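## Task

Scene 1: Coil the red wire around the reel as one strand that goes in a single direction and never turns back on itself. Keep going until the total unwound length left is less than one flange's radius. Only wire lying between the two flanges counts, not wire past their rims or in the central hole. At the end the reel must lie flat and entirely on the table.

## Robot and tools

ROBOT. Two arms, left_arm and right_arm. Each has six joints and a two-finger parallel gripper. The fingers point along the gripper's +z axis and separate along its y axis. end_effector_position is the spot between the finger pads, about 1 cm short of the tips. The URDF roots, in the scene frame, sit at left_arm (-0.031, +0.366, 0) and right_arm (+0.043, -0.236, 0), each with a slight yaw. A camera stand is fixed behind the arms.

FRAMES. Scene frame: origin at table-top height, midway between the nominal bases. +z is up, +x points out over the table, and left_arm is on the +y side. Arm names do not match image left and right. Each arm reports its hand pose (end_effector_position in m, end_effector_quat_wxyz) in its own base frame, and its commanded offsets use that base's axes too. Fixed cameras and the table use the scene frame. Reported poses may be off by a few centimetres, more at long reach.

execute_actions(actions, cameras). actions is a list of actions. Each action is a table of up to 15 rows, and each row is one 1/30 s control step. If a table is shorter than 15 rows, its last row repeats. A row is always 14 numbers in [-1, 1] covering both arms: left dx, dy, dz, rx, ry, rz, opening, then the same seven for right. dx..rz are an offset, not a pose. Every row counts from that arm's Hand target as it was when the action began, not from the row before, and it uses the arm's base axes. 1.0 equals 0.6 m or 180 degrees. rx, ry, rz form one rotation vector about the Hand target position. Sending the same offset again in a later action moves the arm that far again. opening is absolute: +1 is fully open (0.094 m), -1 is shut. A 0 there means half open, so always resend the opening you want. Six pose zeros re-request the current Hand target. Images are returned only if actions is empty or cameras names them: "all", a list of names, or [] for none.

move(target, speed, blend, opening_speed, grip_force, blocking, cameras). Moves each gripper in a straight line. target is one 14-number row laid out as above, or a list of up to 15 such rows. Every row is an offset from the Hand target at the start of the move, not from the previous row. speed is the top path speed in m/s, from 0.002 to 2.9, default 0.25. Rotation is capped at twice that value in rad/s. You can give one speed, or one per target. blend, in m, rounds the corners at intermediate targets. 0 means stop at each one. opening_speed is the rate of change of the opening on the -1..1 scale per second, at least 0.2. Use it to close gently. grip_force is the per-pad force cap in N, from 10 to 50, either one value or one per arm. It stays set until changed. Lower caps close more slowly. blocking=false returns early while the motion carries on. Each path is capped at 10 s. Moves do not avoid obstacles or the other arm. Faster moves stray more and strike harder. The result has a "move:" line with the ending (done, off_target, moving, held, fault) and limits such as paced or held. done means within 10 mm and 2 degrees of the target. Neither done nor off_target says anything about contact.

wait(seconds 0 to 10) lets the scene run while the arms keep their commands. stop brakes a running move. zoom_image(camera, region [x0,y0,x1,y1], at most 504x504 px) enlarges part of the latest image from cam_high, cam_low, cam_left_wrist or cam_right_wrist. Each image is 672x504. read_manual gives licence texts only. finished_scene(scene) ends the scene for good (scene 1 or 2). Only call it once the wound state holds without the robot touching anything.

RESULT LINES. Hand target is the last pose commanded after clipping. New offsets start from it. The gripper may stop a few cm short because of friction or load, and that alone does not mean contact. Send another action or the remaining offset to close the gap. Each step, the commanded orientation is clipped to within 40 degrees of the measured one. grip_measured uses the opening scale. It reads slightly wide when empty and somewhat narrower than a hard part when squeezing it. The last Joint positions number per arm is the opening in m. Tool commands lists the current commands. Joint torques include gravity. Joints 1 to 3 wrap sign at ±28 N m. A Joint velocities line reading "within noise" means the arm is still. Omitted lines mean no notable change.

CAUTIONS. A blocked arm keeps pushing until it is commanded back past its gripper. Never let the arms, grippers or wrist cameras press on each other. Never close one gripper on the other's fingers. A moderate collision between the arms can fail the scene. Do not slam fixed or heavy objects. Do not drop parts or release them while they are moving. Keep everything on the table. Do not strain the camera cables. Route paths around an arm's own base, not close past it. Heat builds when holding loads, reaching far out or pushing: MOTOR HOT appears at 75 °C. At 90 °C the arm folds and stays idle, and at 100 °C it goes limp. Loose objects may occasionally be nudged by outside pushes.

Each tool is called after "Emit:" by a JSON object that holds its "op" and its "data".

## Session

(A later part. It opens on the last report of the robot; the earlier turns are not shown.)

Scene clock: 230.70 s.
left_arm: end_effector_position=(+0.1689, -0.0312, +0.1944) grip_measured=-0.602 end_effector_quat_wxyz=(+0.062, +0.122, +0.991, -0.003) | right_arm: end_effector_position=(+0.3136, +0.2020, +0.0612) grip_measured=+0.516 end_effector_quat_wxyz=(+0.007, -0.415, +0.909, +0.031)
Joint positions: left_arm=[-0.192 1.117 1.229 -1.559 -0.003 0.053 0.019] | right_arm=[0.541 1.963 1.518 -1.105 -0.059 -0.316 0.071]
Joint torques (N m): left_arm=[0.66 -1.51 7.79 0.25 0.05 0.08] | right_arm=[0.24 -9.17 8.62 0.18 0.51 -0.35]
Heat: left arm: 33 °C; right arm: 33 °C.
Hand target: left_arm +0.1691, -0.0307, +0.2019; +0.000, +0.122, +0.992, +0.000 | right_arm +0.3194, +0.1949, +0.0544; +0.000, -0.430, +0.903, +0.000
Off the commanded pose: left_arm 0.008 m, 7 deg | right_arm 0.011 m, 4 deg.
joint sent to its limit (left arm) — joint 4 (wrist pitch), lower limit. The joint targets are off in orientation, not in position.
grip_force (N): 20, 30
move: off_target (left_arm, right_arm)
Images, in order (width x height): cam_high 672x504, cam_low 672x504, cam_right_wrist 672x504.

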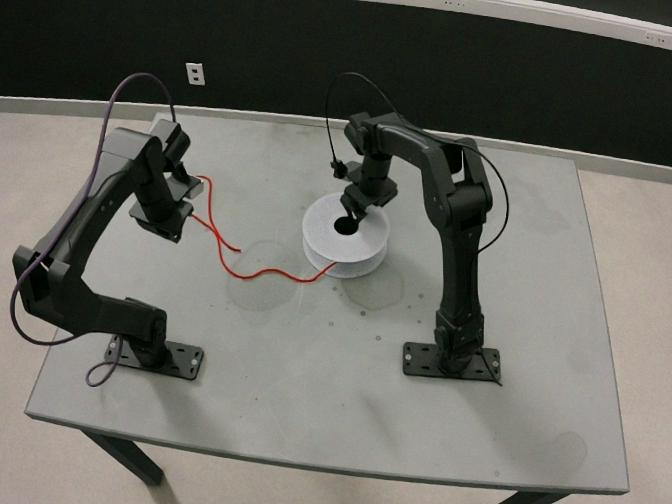

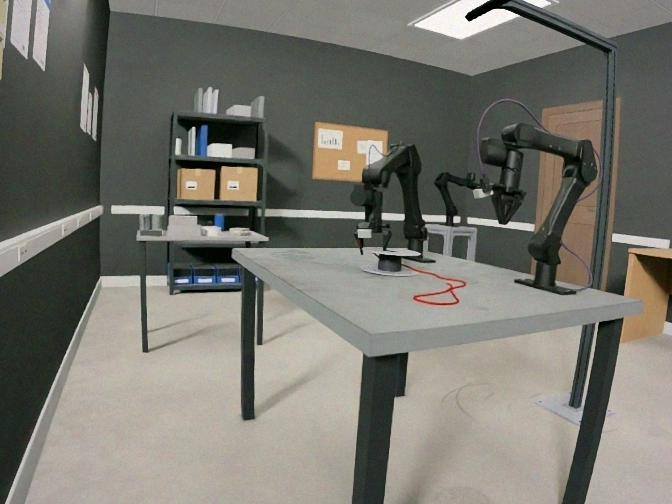

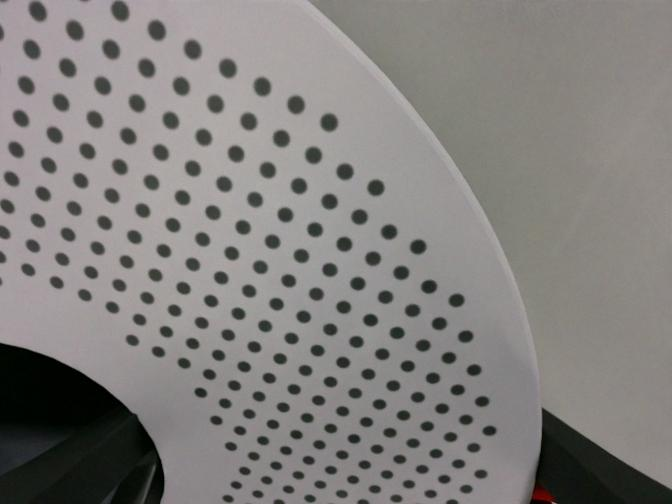

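Emit:
{"op": "move", "data": {"target": [[0,0,0,0,0,0,-0.6,0.0125,0.0219,0,0,0,0.0833,0.35],[0,0,0,0,0,0,-0.6,0.0189,0.0462,0,0,0,0.1667,0.35],[0,0,0,0,0,0,-0.6,0.0188,0.0714,0,0,0,0.25,0.35],[0,0,0,0,0,0,-0.6,0.0121,0.0957,0,0,0,0.333,0.35],[0,0,0,0,0,0,-0.6,-0.0006,0.1175,0,0,0,0.4167,0.35],[0,0,0,0,0,0,-0.6,-0.0185,0.1352,0,0,0,0.5,0.35]], "speed": 0.08, "blend": [0.005,0.005,0.005,0.005,0.005,0], "cameras": ["cam_right_wrist","cam_high","cam_low"]}}

Emit:
{"op": "zoom_image", "data": {"camera": "cam_high", "region": [270, 150, 410, 313]}}

Emit:
{"op": "zoom_image", "data": {"camera": "cam_low", "region": [340, 210, 480, 315]}}

Scene clock: 243.47 s.
left_arm: end_effector_position=(+0.1689, -0.0312, +0.1944) grip_measured=-0.602 end_effector_quat_wxyz=(+0.062, +0.122, +0.991, -0.003) | right_arm: end_effector_position=(+0.2926, +0.2653, +0.0617) grip_measured=+0.516 end_effector_quat_wxyz=(+0.019, +0.936, -0.352, -0.021)
Joint positions: left_arm=[-0.192 1.117 1.229 -1.559 -0.003 0.053 0.019] | right_arm=[0.726 2.121 1.755 -1.257 -0.019 -1.698 0.071]
Joint torques (N m): left_arm=[0.68 -1.52 7.77 0.25 0.05 0.08] | right_arm=[0.17 -10.78 8.46 0.74 0.17 -0.38]
Heat: left arm: 33 °C; right arm: 34 °C.
Hand target: left_arm +0.1691, -0.0307, +0.2019; +0.000, +0.122, +0.992, +0.000 | right_arm +0.3082, +0.2760, +0.0544; +0.000, +0.943, -0.334, +0.000
Off the commanded pose: left_arm 0.008 m, 7 deg | right_arm 0.020 m, 4 deg.
joint sent to its limit (left arm) — joint 4 (wrist pitch), lower limit. The joint targets are off in orientation, not in position.
grip_force (N): 20, 30
move: off_target (left_arm, right_arm)
Images, in order (width x height): cam_high 672x504, cam_low 672x504, cam_right_wrist 672x504.

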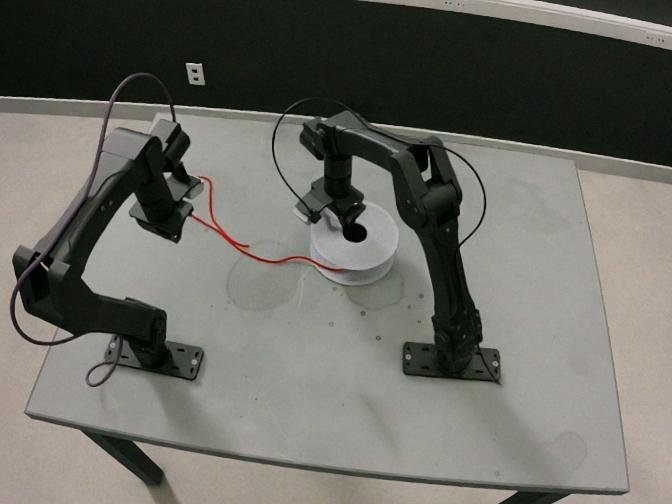

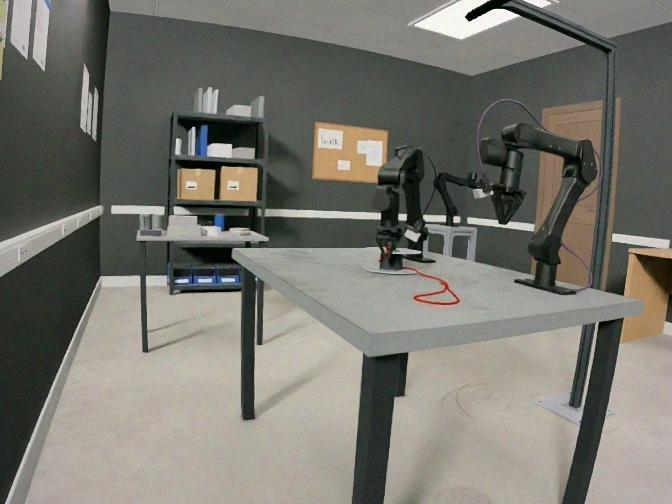

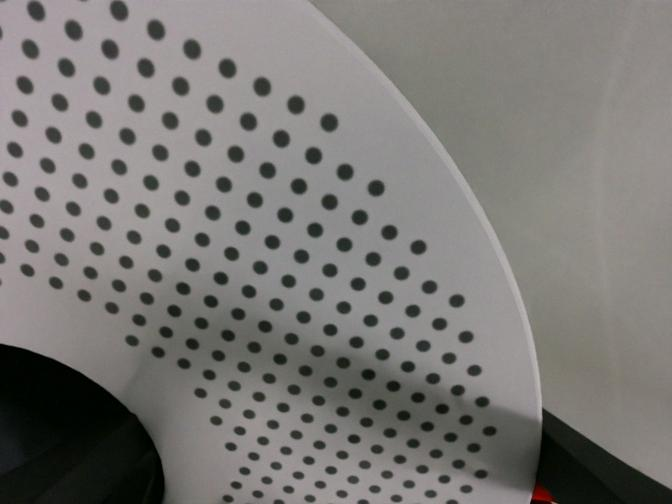

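Scaled by 3.092 from the camera's 672x504 image, which has a finer 960x720 frame.

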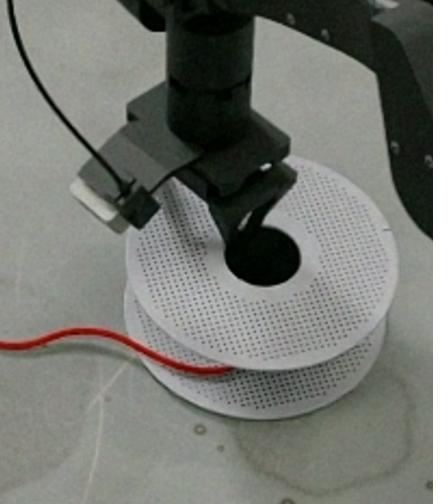

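Scaled by 3.600 from the camera's 672x504 image, which has a finer 960x720 frame.

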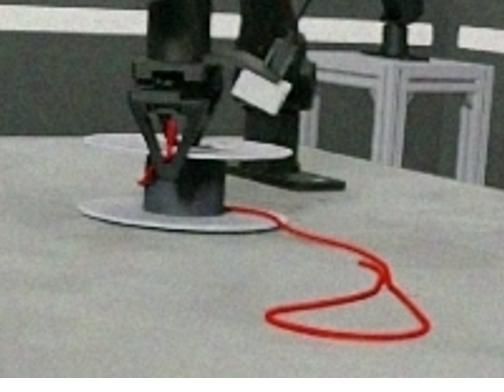

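Emit:
{"op": "move", "data": {"target": [[0,0,0,0,0,0,-0.6,-0.026,-0.018,0.005,0,0,0,0.4],[0,0,0,0,0,0,-0.6,-0.026,-0.018,0.005,0,0,0,0.85],[0,0,0,0,0,0,-0.6,-0.026,-0.018,0.13,0,0,0,0.85],[0,0,0,0,0,0,-0.6,-0.026,-0.018,0.14,0,0,-0.5,0.85],[0,0,0,0,0,0,-0.6,-0.026,-0.018,0.14,0,0,-0.97,0.85],[0,0,0,0,0,0,-0.6,-0.026,-0.018,0.065,0,0,-0.97,0.85]], "speed": [0.05,0.1,0.08,0.4,0.4,0.15], "cameras": ["cam_right_wrist","cam_high","cam_low"]}}

Emit:
{"op": "zoom_image", "data": {"camera": "cam_high", "region": [270, 150, 410, 313]}}

Emit:
{"op": "zoom_image", "data": {"camera": "cam_low", "region": [340, 210, 480, 315]}}

Scene clock: 256.60 s.
left_arm: end_effector_position=(+0.1689, -0.0312, +0.1944) grip_measured=-0.602 end_effector_quat_wxyz=(+0.062, +0.122, +0.991, -0.003) | right_arm: end_effector_position=(+0.2934, +0.2647, +0.0870) grip_measured=+0.848 end_effector_quat_wxyz=(-0.008, +0.287, +0.958, -0.008)
Joint positions: left_arm=[-0.192 1.117 1.229 -1.559 -0.003 0.053 0.019] | right_arm=[0.729 2.081 1.795 -1.307 -0.006 1.312 0.087]
Joint torques (N m): left_arm=[0.66 -1.51 7.8 0.25 0.04 0.07] | right_arm=[0.49 -14.78 6 0.28 0.03 0.08]
Heat: left arm: 33 °C; right arm: 34 °C.
Hand target: left_arm +0.1691, -0.0307, +0.2019; +0.000, +0.122, +0.992, +0.000 | right_arm +0.2926, +0.2652, +0.0934; +0.000, +0.289, +0.957, +0.000
Off the commanded pose: left_arm 0.008 m, 7 deg | right_arm 0.007 m, 1 deg.
joint sent to its limit (left arm) — joint 4 (wrist pitch), lower limit. The joint targets are off in orientation, not in position.
grip_force (N): 20, 30
move: off_target (left_arm); target 2's new opening was sent with right_arm's hand 0.010 m and 4 deg from that target
Images, in order (width x height): cam_high 672x504, cam_low 672x504, cam_right_wrist 672x504.

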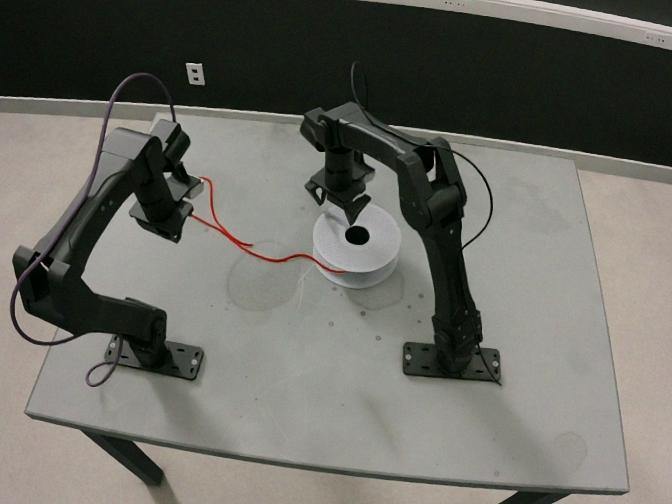

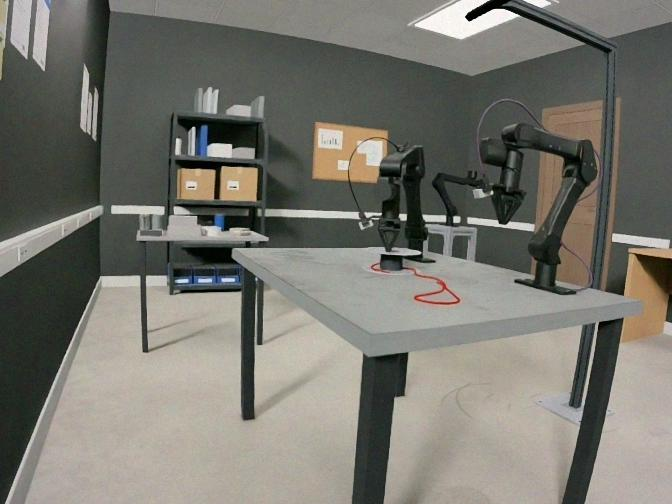

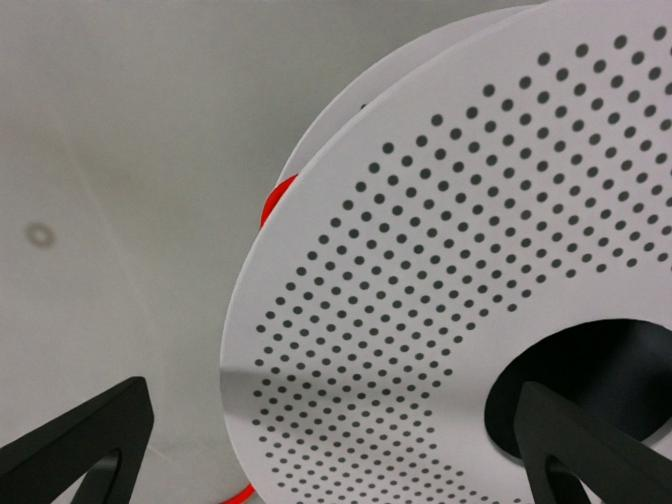

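Scaled by 3.092 from the camera's 672x504 image, which has a finer 960x720 frame.

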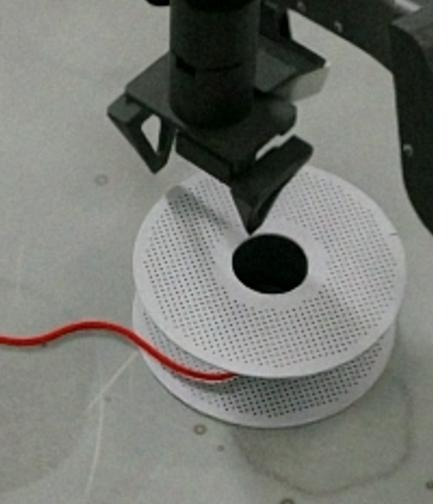

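Scaled by 3.600 from the camera's 672x504 image, which has a finer 960x720 frame.

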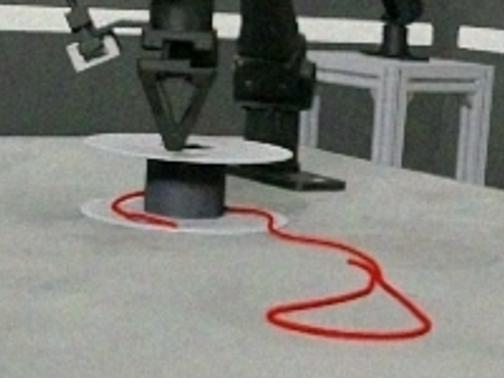

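Emit:
{"op": "move", "data": {"target": [[0,0,0,0,0,0,-0.6,0,0,0.05,0,0,0,-0.8],[0,0,0,0,0,0,-0.6,-0.071,-0.077,0.04,0,0,-0.22,-0.8]], "speed": [0.15,0.2], "cameras": ["cam_right_wrist","cam_low"]}}

Scene clock: 269.27 s.
left_arm: end_effector_position=(+0.1689, -0.0312, +0.1944) grip_measured=-0.602 end_effector_quat_wxyz=(+0.062, +0.122, +0.991, -0.003) | right_arm: end_effector_position=(+0.2496, +0.2230, +0.1115) grip_measured=-0.798 end_effector_quat_wxyz=(-0.005, +0.590, +0.807, -0.009)
Joint positions: left_arm=[-0.192 1.117 1.229 -1.559 -0.003 0.053 0.019] | right_arm=[0.723 1.831 1.545 -1.305 -0.006 1.986 0.009]
Joint torques (N m): left_arm=[0.69 -1.52 7.77 0.25 0.05 0.08] | right_arm=[-0.7 -12.79 5.97 0.22 0.04 0.1]
Heat: left arm: 33 °C; right arm: 37 °C.
Hand target: left_arm +0.1691, -0.0307, +0.2019; +0.000, +0.122, +0.992, +0.000 | right_arm +0.2501, +0.2190, +0.1174; +0.000, +0.597, +0.803, +0.000
Off the commanded pose: left_arm 0.008 m, 7 deg | right_arm 0.007 m, 2 deg.
joint sent to its limit (left arm) — joint 4 (wrist pitch), lower limit. The joint targets are off in orientation, not in position.
grip_force (N): 20, 30
move: off_target (left_arm)
Images, in order (width x height): cam_low 672x504, cam_right_wrist 672x504.

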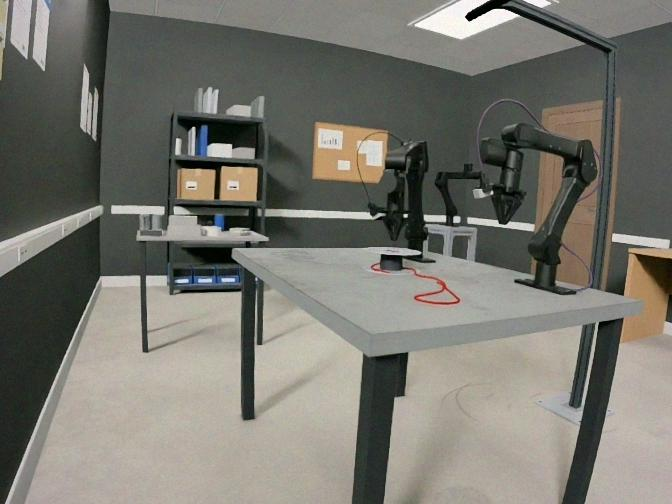

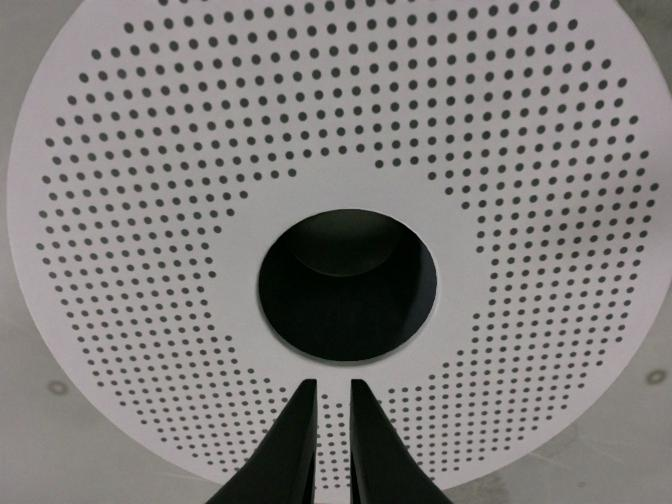

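Emit:
{"op": "move", "data": {"target": [[0,0,0,0,0,0,-0.6,-0.001,-0.0142,-0.05,0,0,0,-0.8],[0,0,0,0,0,0,-0.6,-0.001,-0.0142,-0.119,0,0,0,-0.8],[0,0,0,0,0,0,-0.6,-0.001,-0.0142,-0.119,0,0,0,-0.1]], "speed": [0.1,0.05,0.05], "opening_speed": 0.4, "cameras": ["cam_right_wrist","cam_low"]}}

Scene clock: 275.77 s.
left_arm: end_effector_position=(+0.1689, -0.0312, +0.1944) grip_measured=-0.602 end_effector_quat_wxyz=(+0.062, +0.122, +0.991, -0.003) | right_arm: end_effector_position=(+0.2496, +0.2152, +0.0616) grip_measured=-0.123 end_effector_quat_wxyz=(+0.001, +0.595, +0.803, +0.018)
Joint positions: left_arm=[-0.192 1.117 1.229 -1.559 -0.003 0.053 0.019] | right_arm=[0.705 1.788 1.289 -1.036 -0.007 1.981 0.041]
Joint torques (N m): left_arm=[0.65 -1.51 7.8 0.25 0.05 0.08] | right_arm=[-0.68 -6.86 5.61 0.48 0.04 -0.06]
Heat: left arm: 33 °C; right arm: 37 °C.
Hand target: left_arm +0.1691, -0.0307, +0.2019; +0.000, +0.122, +0.992, +0.000 | right_arm +0.2494, +0.2105, +0.0460; +0.000, +0.596, +0.803, +0.000
Off the commanded pose: left_arm 0.008 m, 7 deg | right_arm 0.016 m, 2 deg.
joint sent to its limit (left arm) — joint 4 (wrist pitch), lower limit. The joint targets are off in orientation, not in position.
grip_force (N): 20, 30
move: off_target (left_arm, right_arm)
Images, in order (width x height): cam_low 672x504, cam_right_wrist 672x504.

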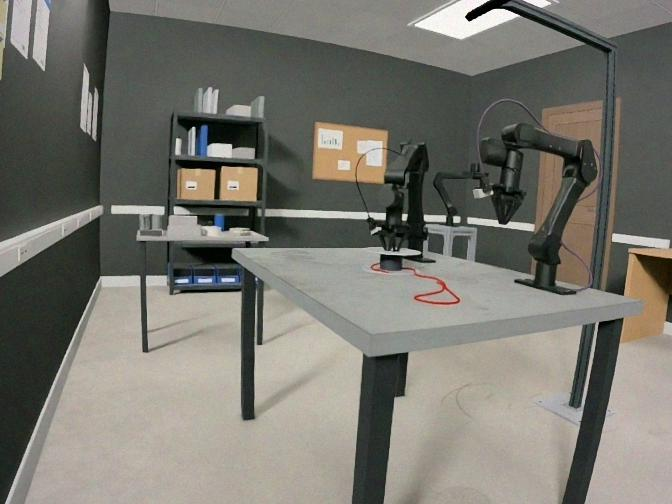

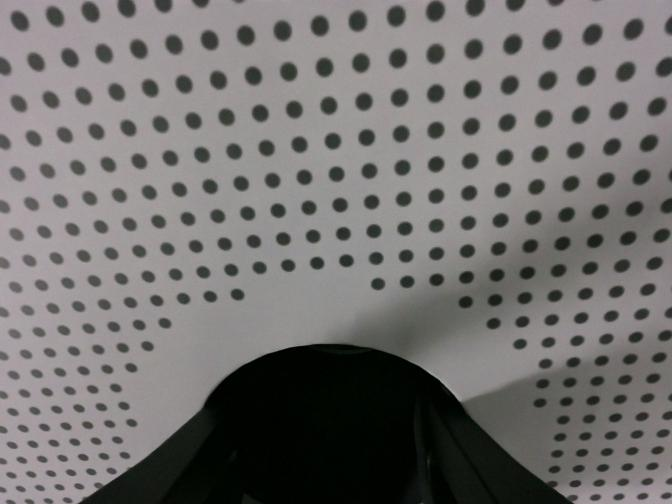

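Emit:
{"op": "move", "data": {"target": [0,0,0,0,0,0,-0.6,0,0,0.005,0,0,0.222,-0.1], "speed": 0.3, "cameras": ["cam_high","cam_low"]}}

Emit:
{"op": "zoom_image", "data": {"camera": "cam_low", "region": [340, 210, 480, 315]}}

Emit:
{"op": "zoom_image", "data": {"camera": "cam_high", "region": [240, 150, 410, 313]}}

Scene clock: 279.23 s.
left_arm: end_effector_position=(+0.1689, -0.0312, +0.1944) grip_measured=-0.602 end_effector_quat_wxyz=(+0.062, +0.122, +0.991, -0.003) | right_arm: end_effector_position=(+0.2499, +0.2164, +0.0629) grip_measured=-0.117 end_effector_quat_wxyz=(+0.006, +0.298, +0.954, +0.020)
Joint positions: left_arm=[-0.192 1.117 1.229 -1.559 -0.003 0.053 0.019] | right_arm=[0.704 1.787 1.294 -1.038 -0.012 1.31 0.041]
Joint torques (N m): left_arm=[0.68 -1.51 7.77 0.24 0.04 0.08] | right_arm=[-0.64 -6.95 5.93 0.38 0.08 -0.35]
Heat: left arm: 33 °C; right arm: 36 °C.
Hand target: left_arm +0.1691, -0.0307, +0.2019; +0.000, +0.122, +0.992, +0.000 | right_arm +0.2494, +0.2105, +0.0490; +0.000, +0.286, +0.958, +0.000
Off the commanded pose: left_arm 0.008 m, 7 deg | right_arm 0.015 m, 3 deg.
joint sent to its limit (left arm) — joint 4 (wrist pitch), lower limit. The joint targets are off in orientation, not in position.
grip_force (N): 20, 30
move: off_target (left_arm, right_arm)
Images, in order (width x height): cam_high 672x504, cam_low 672x504.

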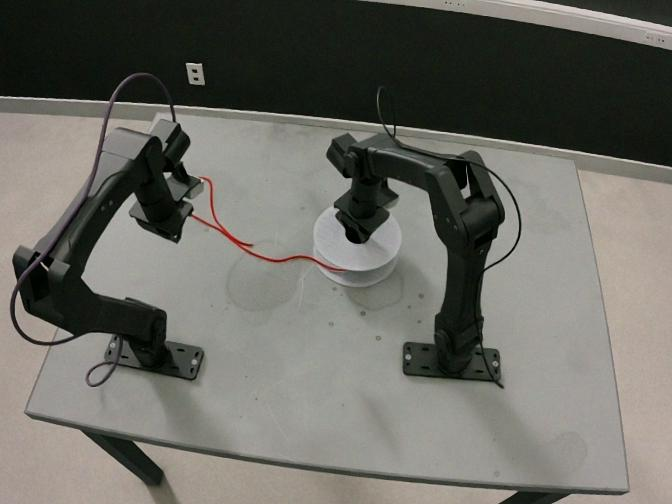

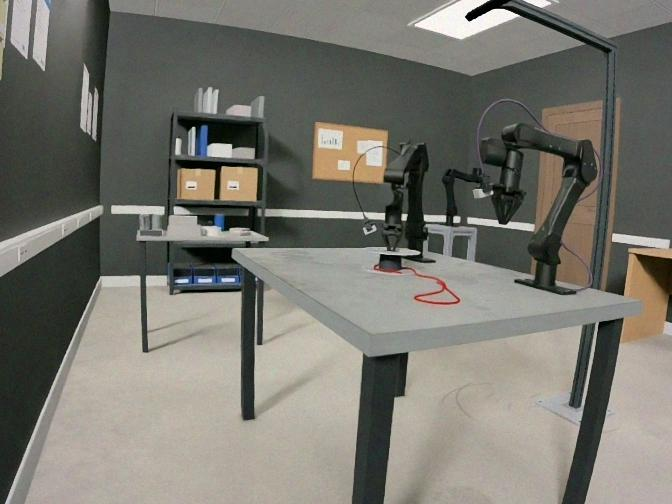

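Scaled by 3.600 from the camera's 672x504 image, which has a finer 960x720 frame.

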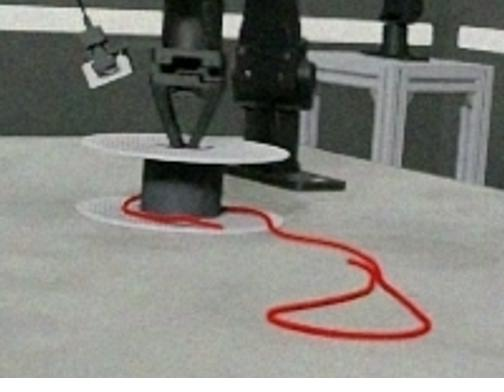

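Scaled by 2.965 from the camera's 672x504 image, which has a finer 960x720 frame.

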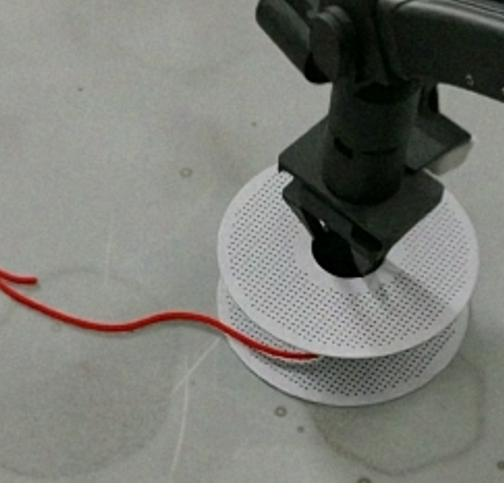

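Emit:
{"op": "move", "data": {"target": [0,0,0,0,0,0,-0.6,0,0,0,0,0,0.389,-0.1], "speed": 0.3, "cameras": ["cam_high","cam_low"]}}

Emit:
{"op": "zoom_image", "data": {"camera": "cam_low", "region": [340, 210, 480, 315]}}

Emit:
{"op": "zoom_image", "data": {"camera": "cam_high", "region": [240, 150, 410, 313]}}

Scene clock: 283.40 s.
left_arm: end_effector_position=(+0.1689, -0.0312, +0.1944) grip_measured=-0.602 end_effector_quat_wxyz=(+0.062, +0.122, +0.991, -0.003) | right_arm: end_effector_position=(+0.2511, +0.2174, +0.0638) grip_measured=-0.112 end_effector_quat_wxyz=(+0.018, -0.302, +0.953, +0.014)
Joint positions: left_arm=[-0.192 1.117 1.229 -1.559 -0.003 0.053 0.019] | right_arm=[0.704 1.787 1.297 -1.036 -0.012 0.09 0.042]
Joint torques (N m): left_arm=[0.68 -1.55 7.79 0.25 0.05 0.08] | right_arm=[-0.72 -7.02 5.76 0.35 0.07 -0.41]
Heat: left arm: 33 °C; right arm: 35 °C.
Hand target: left_arm +0.1691, -0.0307, +0.2019; +0.000, +0.122, +0.992, +0.000 | right_arm +0.2494, +0.2105, +0.0490; +0.000, -0.315, +0.949, +0.000
Off the commanded pose: left_arm 0.008 m, 7 deg | right_arm 0.016 m, 3 deg.
joint sent to its limit (left arm) — joint 4 (wrist pitch), lower limit. The joint targets are off in orientation, not in position.
grip_force (N): 20, 30
move: off_target (left_arm, right_arm)
Images, in order (width x height): cam_high 672x504, cam_low 672x504.

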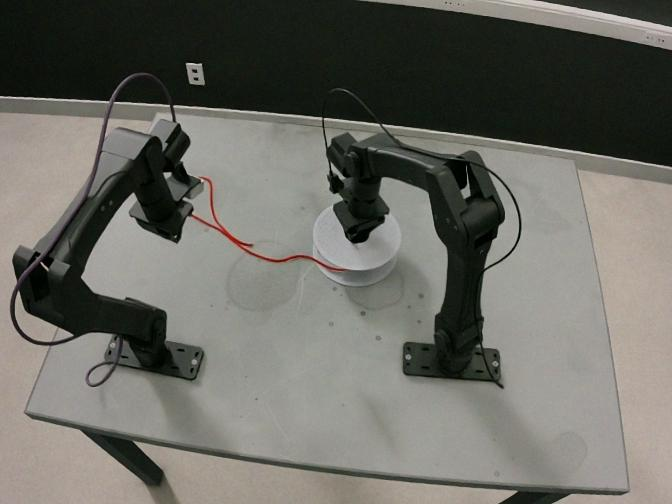

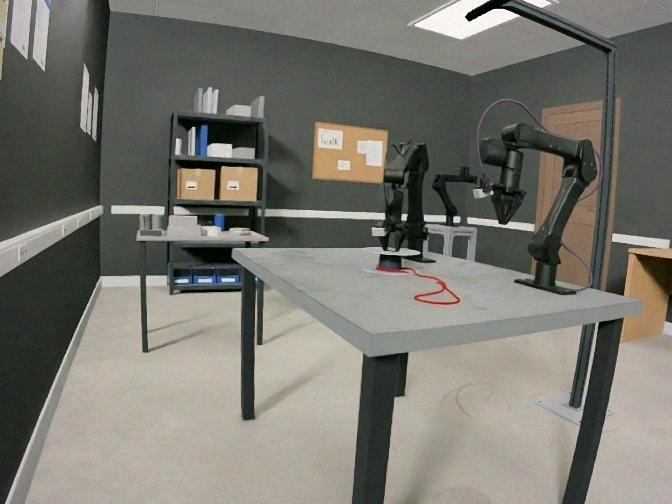

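Scaled by 3.600 from the camera's 672x504 image, which has a finer 960x720 frame.

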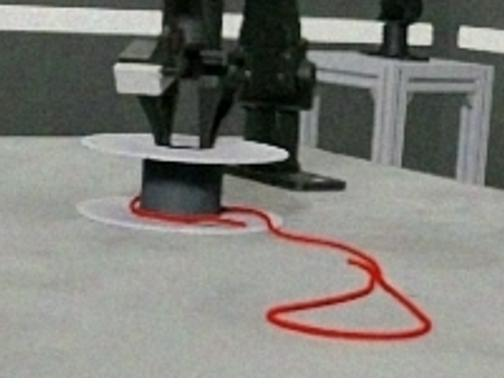

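Scaled by 2.965 from the camera's 672x504 image, which has a finer 960x720 frame.

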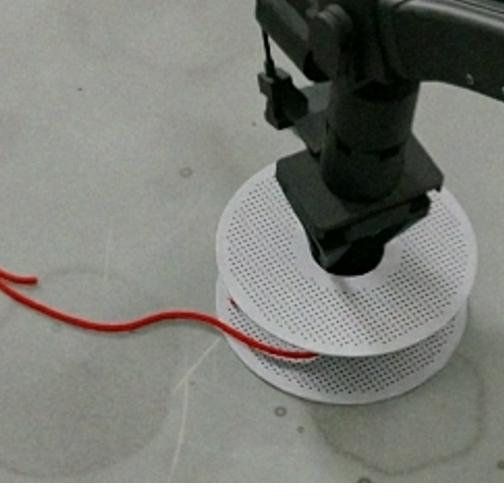

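Emit:
{"op": "move", "data": {"target": [0,0,0,0,0,0,-0.6,0,0,0,0,0,0.389,-0.1], "speed": 0.3, "cameras": ["cam_high","cam_low","cam_right_wrist"]}}

Emit:
{"op": "zoom_image", "data": {"camera": "cam_low", "region": [340, 210, 480, 315]}}

Emit:
{"op": "zoom_image", "data": {"camera": "cam_high", "region": [240, 150, 410, 313]}}

Scene clock: 288.00 s.
left_arm: end_effector_position=(+0.1689, -0.0312, +0.1944) grip_measured=-0.602 end_effector_quat_wxyz=(+0.062, +0.122, +0.991, -0.003) | right_arm: end_effector_position=(+0.2520, +0.2182, +0.0644) grip_measured=-0.109 end_effector_quat_wxyz=(-0.025, +0.794, -0.607, -0.001)
Joint positions: left_arm=[-0.192 1.117 1.229 -1.559 -0.003 0.053 0.019] | right_arm=[0.704 1.787 1.299 -1.034 -0.012 -1.132 0.042]
Joint torques (N m): left_arm=[0.68 -1.52 7.79 0.24 0.05 0.07] | right_arm=[-0.73 -7.02 5.67 0.34 0.07 -0.41]
Heat: left arm: 33 °C; right arm: 35 °C.
Hand target: left_arm +0.1691, -0.0307, +0.2019; +0.000, +0.122, +0.992, +0.000 | right_arm +0.2495, +0.2105, +0.0490; +0.000, +0.803, -0.596, +0.000
Off the commanded pose: left_arm 0.008 m, 7 deg | right_arm 0.017 m, 3 deg.
joint sent to its limit (left arm) — joint 4 (wrist pitch), lower limit. The joint targets are off in orientation, not in position.
grip_force (N): 20, 30
move: off_target (left_arm, right_arm)
Images, in order (width x height): cam_high 672x504, cam_low 672x504, cam_right_wrist 672x504.

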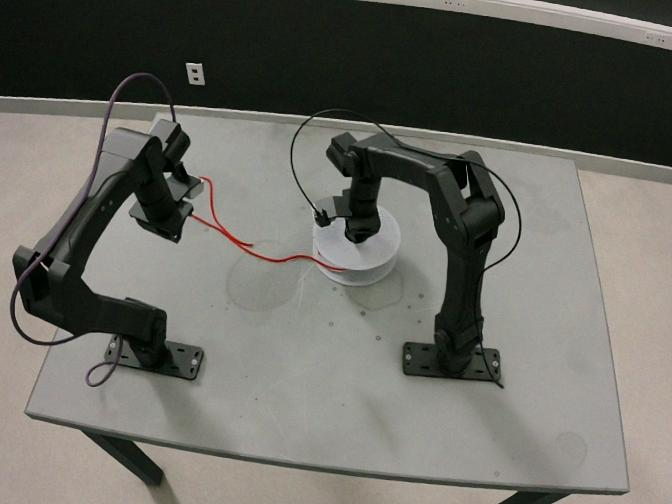

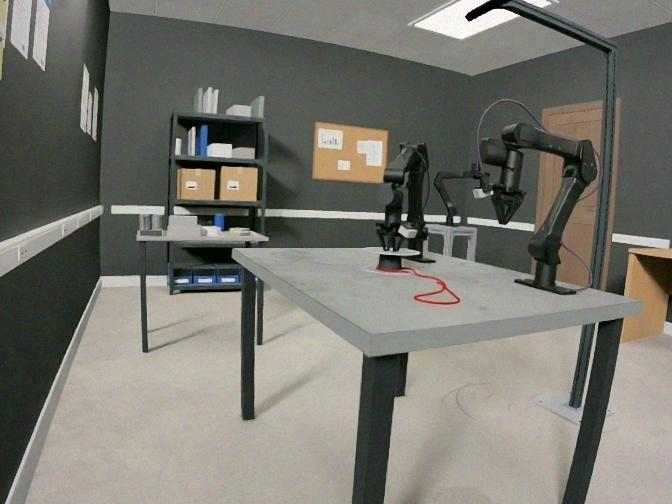

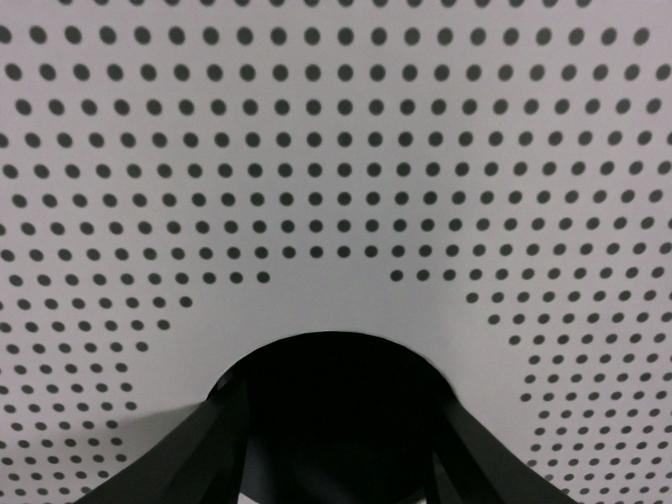

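Scaled by 3.600 from the camera's 672x504 image, which has a finer 960x720 frame.

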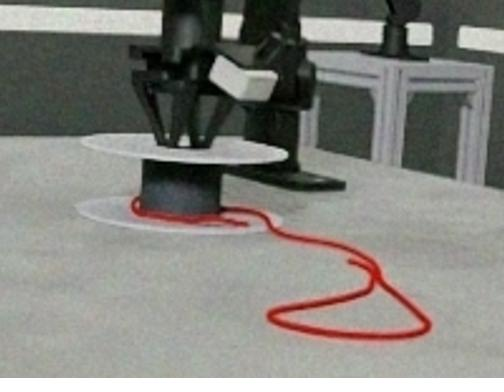

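Scaled by 2.965 from the camera's 672x504 image, which has a finer 960x720 frame.

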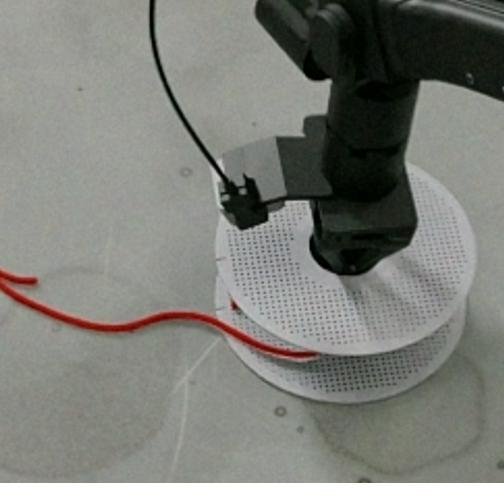

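Emit:
{"op": "move", "data": {"target": [[0,0,0,0,0,0,-0.6,0,0,0,0,0,0,-0.6],[0.222,-0.287,-0.15,0,0,0.22,-0.2,0,0,0,0,0,-0.5,-0.6],[0.222,-0.287,-0.167,0,0,0.467,-0.2,0,0,0,0,0,-0.97,-0.6]], "speed": [0.2,0.35,0.35], "cameras": ["cam_high","cam_low","cam_left_wrist","cam_right_wrist"]}}

Emit:
{"op": "zoom_image", "data": {"camera": "cam_low", "region": [340, 210, 480, 315]}}

Scene clock: 300.53 s.
left_arm: end_effector_position=(+0.3041, -0.2018, +0.1076) grip_measured=-0.202 end_effector_quat_wxyz=(+0.001, -0.573, +0.820, -0.006) | right_arm: end_effector_position=(+0.2513, +0.2166, +0.0584) grip_measured=-0.598 end_effector_quat_wxyz=(+0.001, +0.551, +0.834, +0.017)
Joint positions: left_arm=[-0.587 1.919 1.644 -1.284 0.003 -1.807 0.037] | right_arm=[0.704 1.802 1.294 -1.03 -0.008 1.872 0.019]
Joint torques (N m): left_arm=[-0.58 -6.9 4.89 0.23 -0.05 -0.08] | right_arm=[-0.69 -8.27 5.97 0.27 0.04 0.11]
Heat: left arm: 33 °C; right arm: 34 °C.
Hand target: left_arm +0.3024, -0.2029, +0.1016; +0.000, -0.574, +0.819, +0.000 | right_arm +0.2495, +0.2106, +0.0491; +0.000, +0.558, +0.830, +0.000
Off the commanded pose: left_arm 0.006 m, 1 deg | right_arm 0.011 m, 2 deg.
grip_force (N): 20, 30
move: off_target (right_arm)

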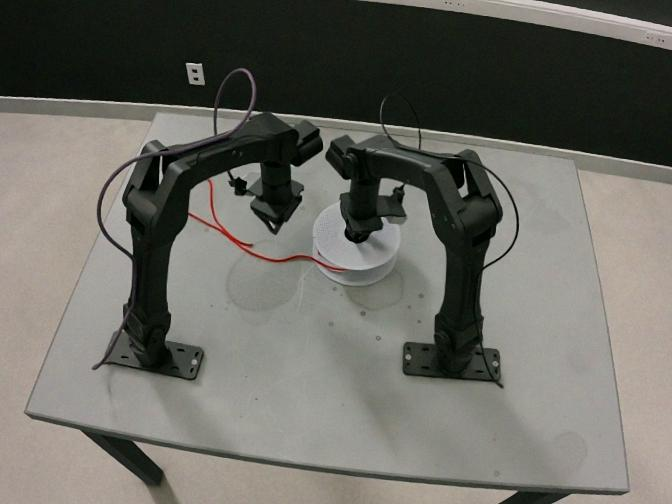

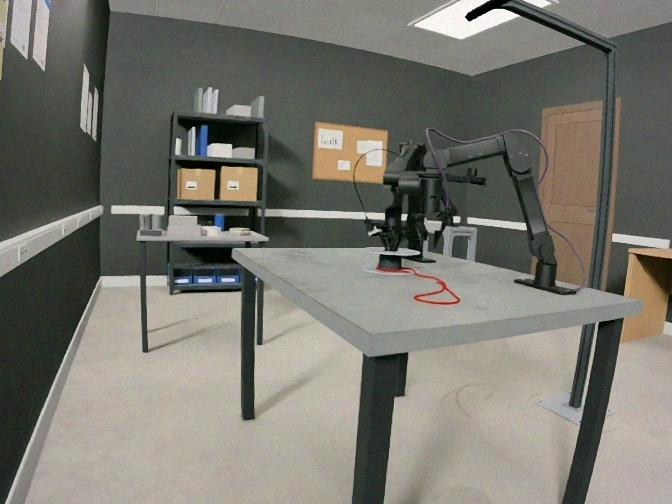

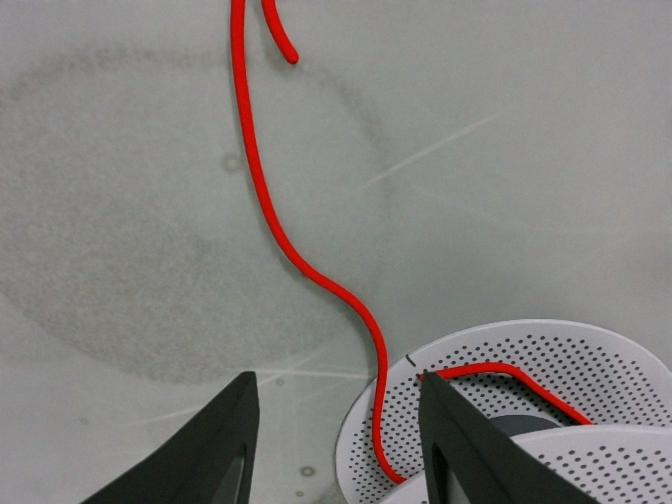

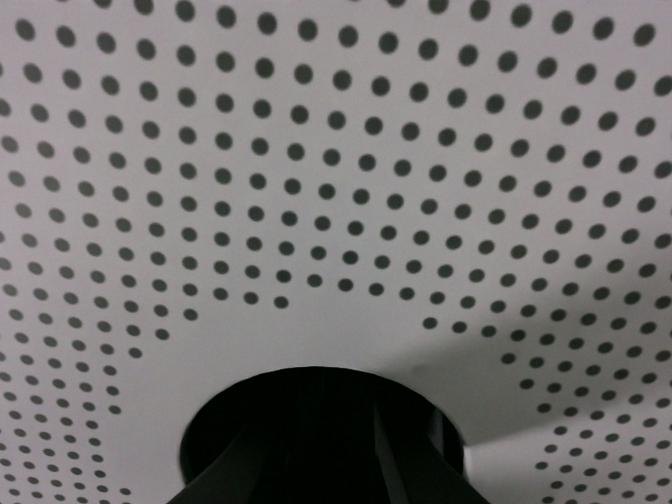

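Scaled by 3.600 from the camera's 672x504 image, which has a finer 960x720 frame.

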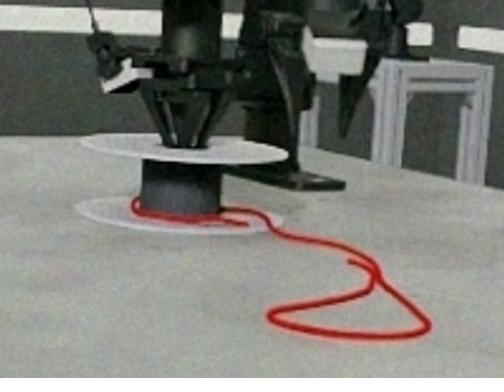

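Emit:
{"op": "move", "data": {"target": [[-0.032,0.055,-0.08,0,0,0,-0.2,0,0,0,0,0,0,-0.6],[-0.032,0.055,-0.154,0,0,0,-0.2,0,0,0,0,0,0,-0.6]], "speed": [0.15,0.08], "cameras": ["cam_left_wrist"]}}

Scene clock: 307.00 s.
left_arm: end_effector_position=(+0.2830, -0.1723, +0.0139) grip_measured=-0.202 end_effector_quat_wxyz=(+0.000, -0.574, +0.819, -0.004) | right_arm: end_effector_position=(+0.2513, +0.2166, +0.0584) grip_measured=-0.598 end_effector_quat_wxyz=(+0.001, +0.551, +0.834, +0.017)
Joint positions: left_arm=[-0.548 1.881 1.209 -0.891 0.003 -1.771 0.037] | right_arm=[0.704 1.802 1.294 -1.03 -0.008 1.873 0.019]
Joint torques (N m): left_arm=[0.42 -6.17 4.72 0.24 -0.05 0.06] | right_arm=[-0.68 -8.28 5.89 0.29 0.06 0.1]
Heat: left arm: 33 °C; right arm: 34 °C.
Hand target: left_arm +0.2831, -0.1699, +0.0092; +0.000, -0.574, +0.819, +0.000 | right_arm +0.2495, +0.2106, +0.0491; +0.000, +0.558, +0.830, +0.000
Off the commanded pose: left_arm 0.005 m, 0 deg | right_arm 0.011 m, 2 deg.
grip_force (N): 20, 30
move: off_target (right_arm)
Images, in order (width x height): cam_left_wrist 672x504.

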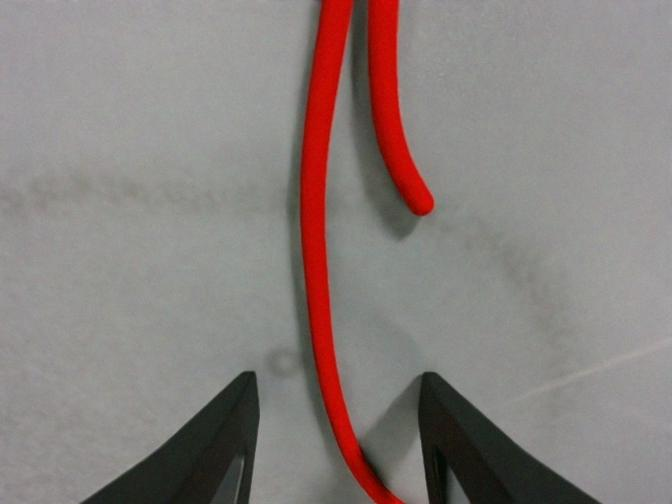

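Emit:
{"op": "move", "data": {"target": [[0,0,-0.006,0,0,0,-0.2,0,0,0,0,0,0,-0.6],[0,0,-0.006,0,0,0,-0.96,0,0,0,0,0,0,-0.1],[0.012,-0.05,0.05,0,0,0,-0.96,0,0,0,0,0,0,-0.1]], "speed": [0.05,0.05,0.06], "opening_speed": 0.5, "cameras": ["cam_left_wrist","cam_low","cam_high"]}}

Emit:
{"op": "zoom_image", "data": {"camera": "cam_low", "region": [340, 210, 480, 315]}}

Emit:
{"op": "zoom_image", "data": {"camera": "cam_high", "region": [240, 150, 410, 313]}}

Scene clock: 314.10 s.
left_arm: end_effector_position=(+0.2891, -0.1967, +0.0367) grip_measured=-0.925 end_effector_quat_wxyz=(-0.001, -0.573, +0.819, -0.003) | right_arm: end_effector_position=(+0.2525, +0.2177, +0.0620) grip_measured=-0.122 end_effector_quat_wxyz=(+0.002, +0.554, +0.832, +0.023)
Joint positions: left_arm=[-0.599 1.916 1.354 -1.004 0.003 -1.819 0.004] | right_arm=[0.704 1.793 1.297 -1.029 -0.008 1.878 0.041]
Joint torques (N m): left_arm=[-0.62 -6.57 7.98 -0.04 -0.05 -0.1] | right_arm=[-0.62 -7.54 5.71 0.31 0.04 0.04]
Heat: left arm: 33 °C; right arm: 34 °C.
Hand target: left_arm +0.2903, -0.2000, +0.0393; +0.000, -0.574, +0.819, +0.000 | right_arm +0.2494, +0.2105, +0.0489; +0.000, +0.558, +0.830, +0.000
Off the commanded pose: left_arm 0.004 m, 0 deg | right_arm 0.015 m, 3 deg.
grip_force (N): 20, 30
move: off_target (right_arm); target 2's new opening was sent with right_arm's hand 0.011 m and 2 deg from that target
Images, in order (width x height): cam_high 672x504, cam_low 672x504, cam_left_wrist 672x504.

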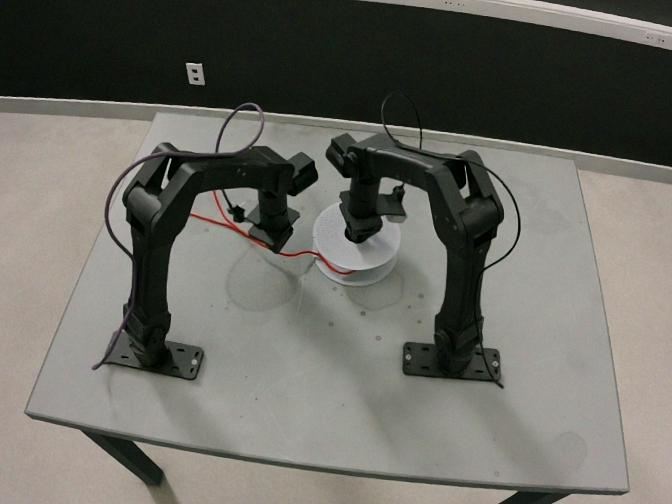

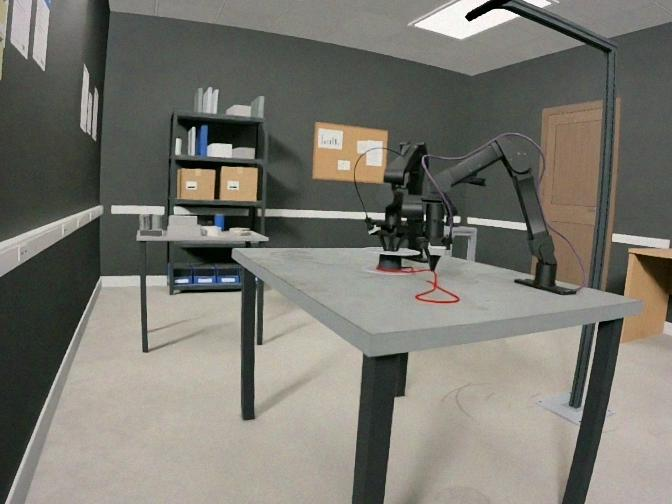

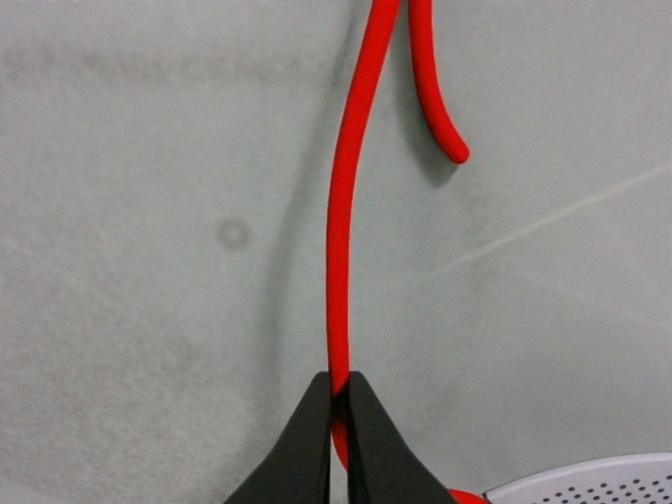

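Scaled by 3.600 from the camera's 672x504 image, which has a finer 960x720 frame.

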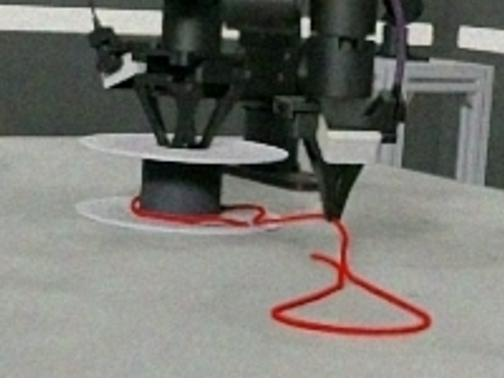

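Scaled by 2.965 from the camera's 672x504 image, which has a finer 960x720 frame.

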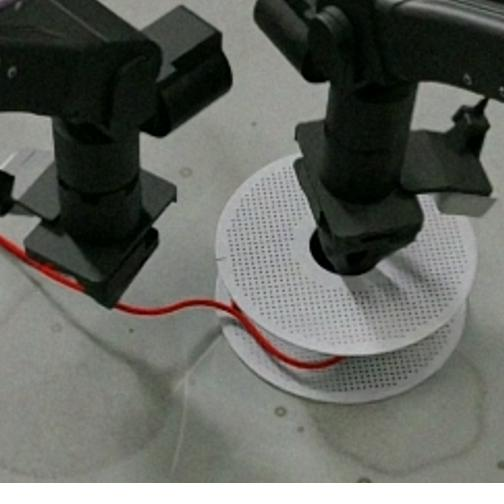

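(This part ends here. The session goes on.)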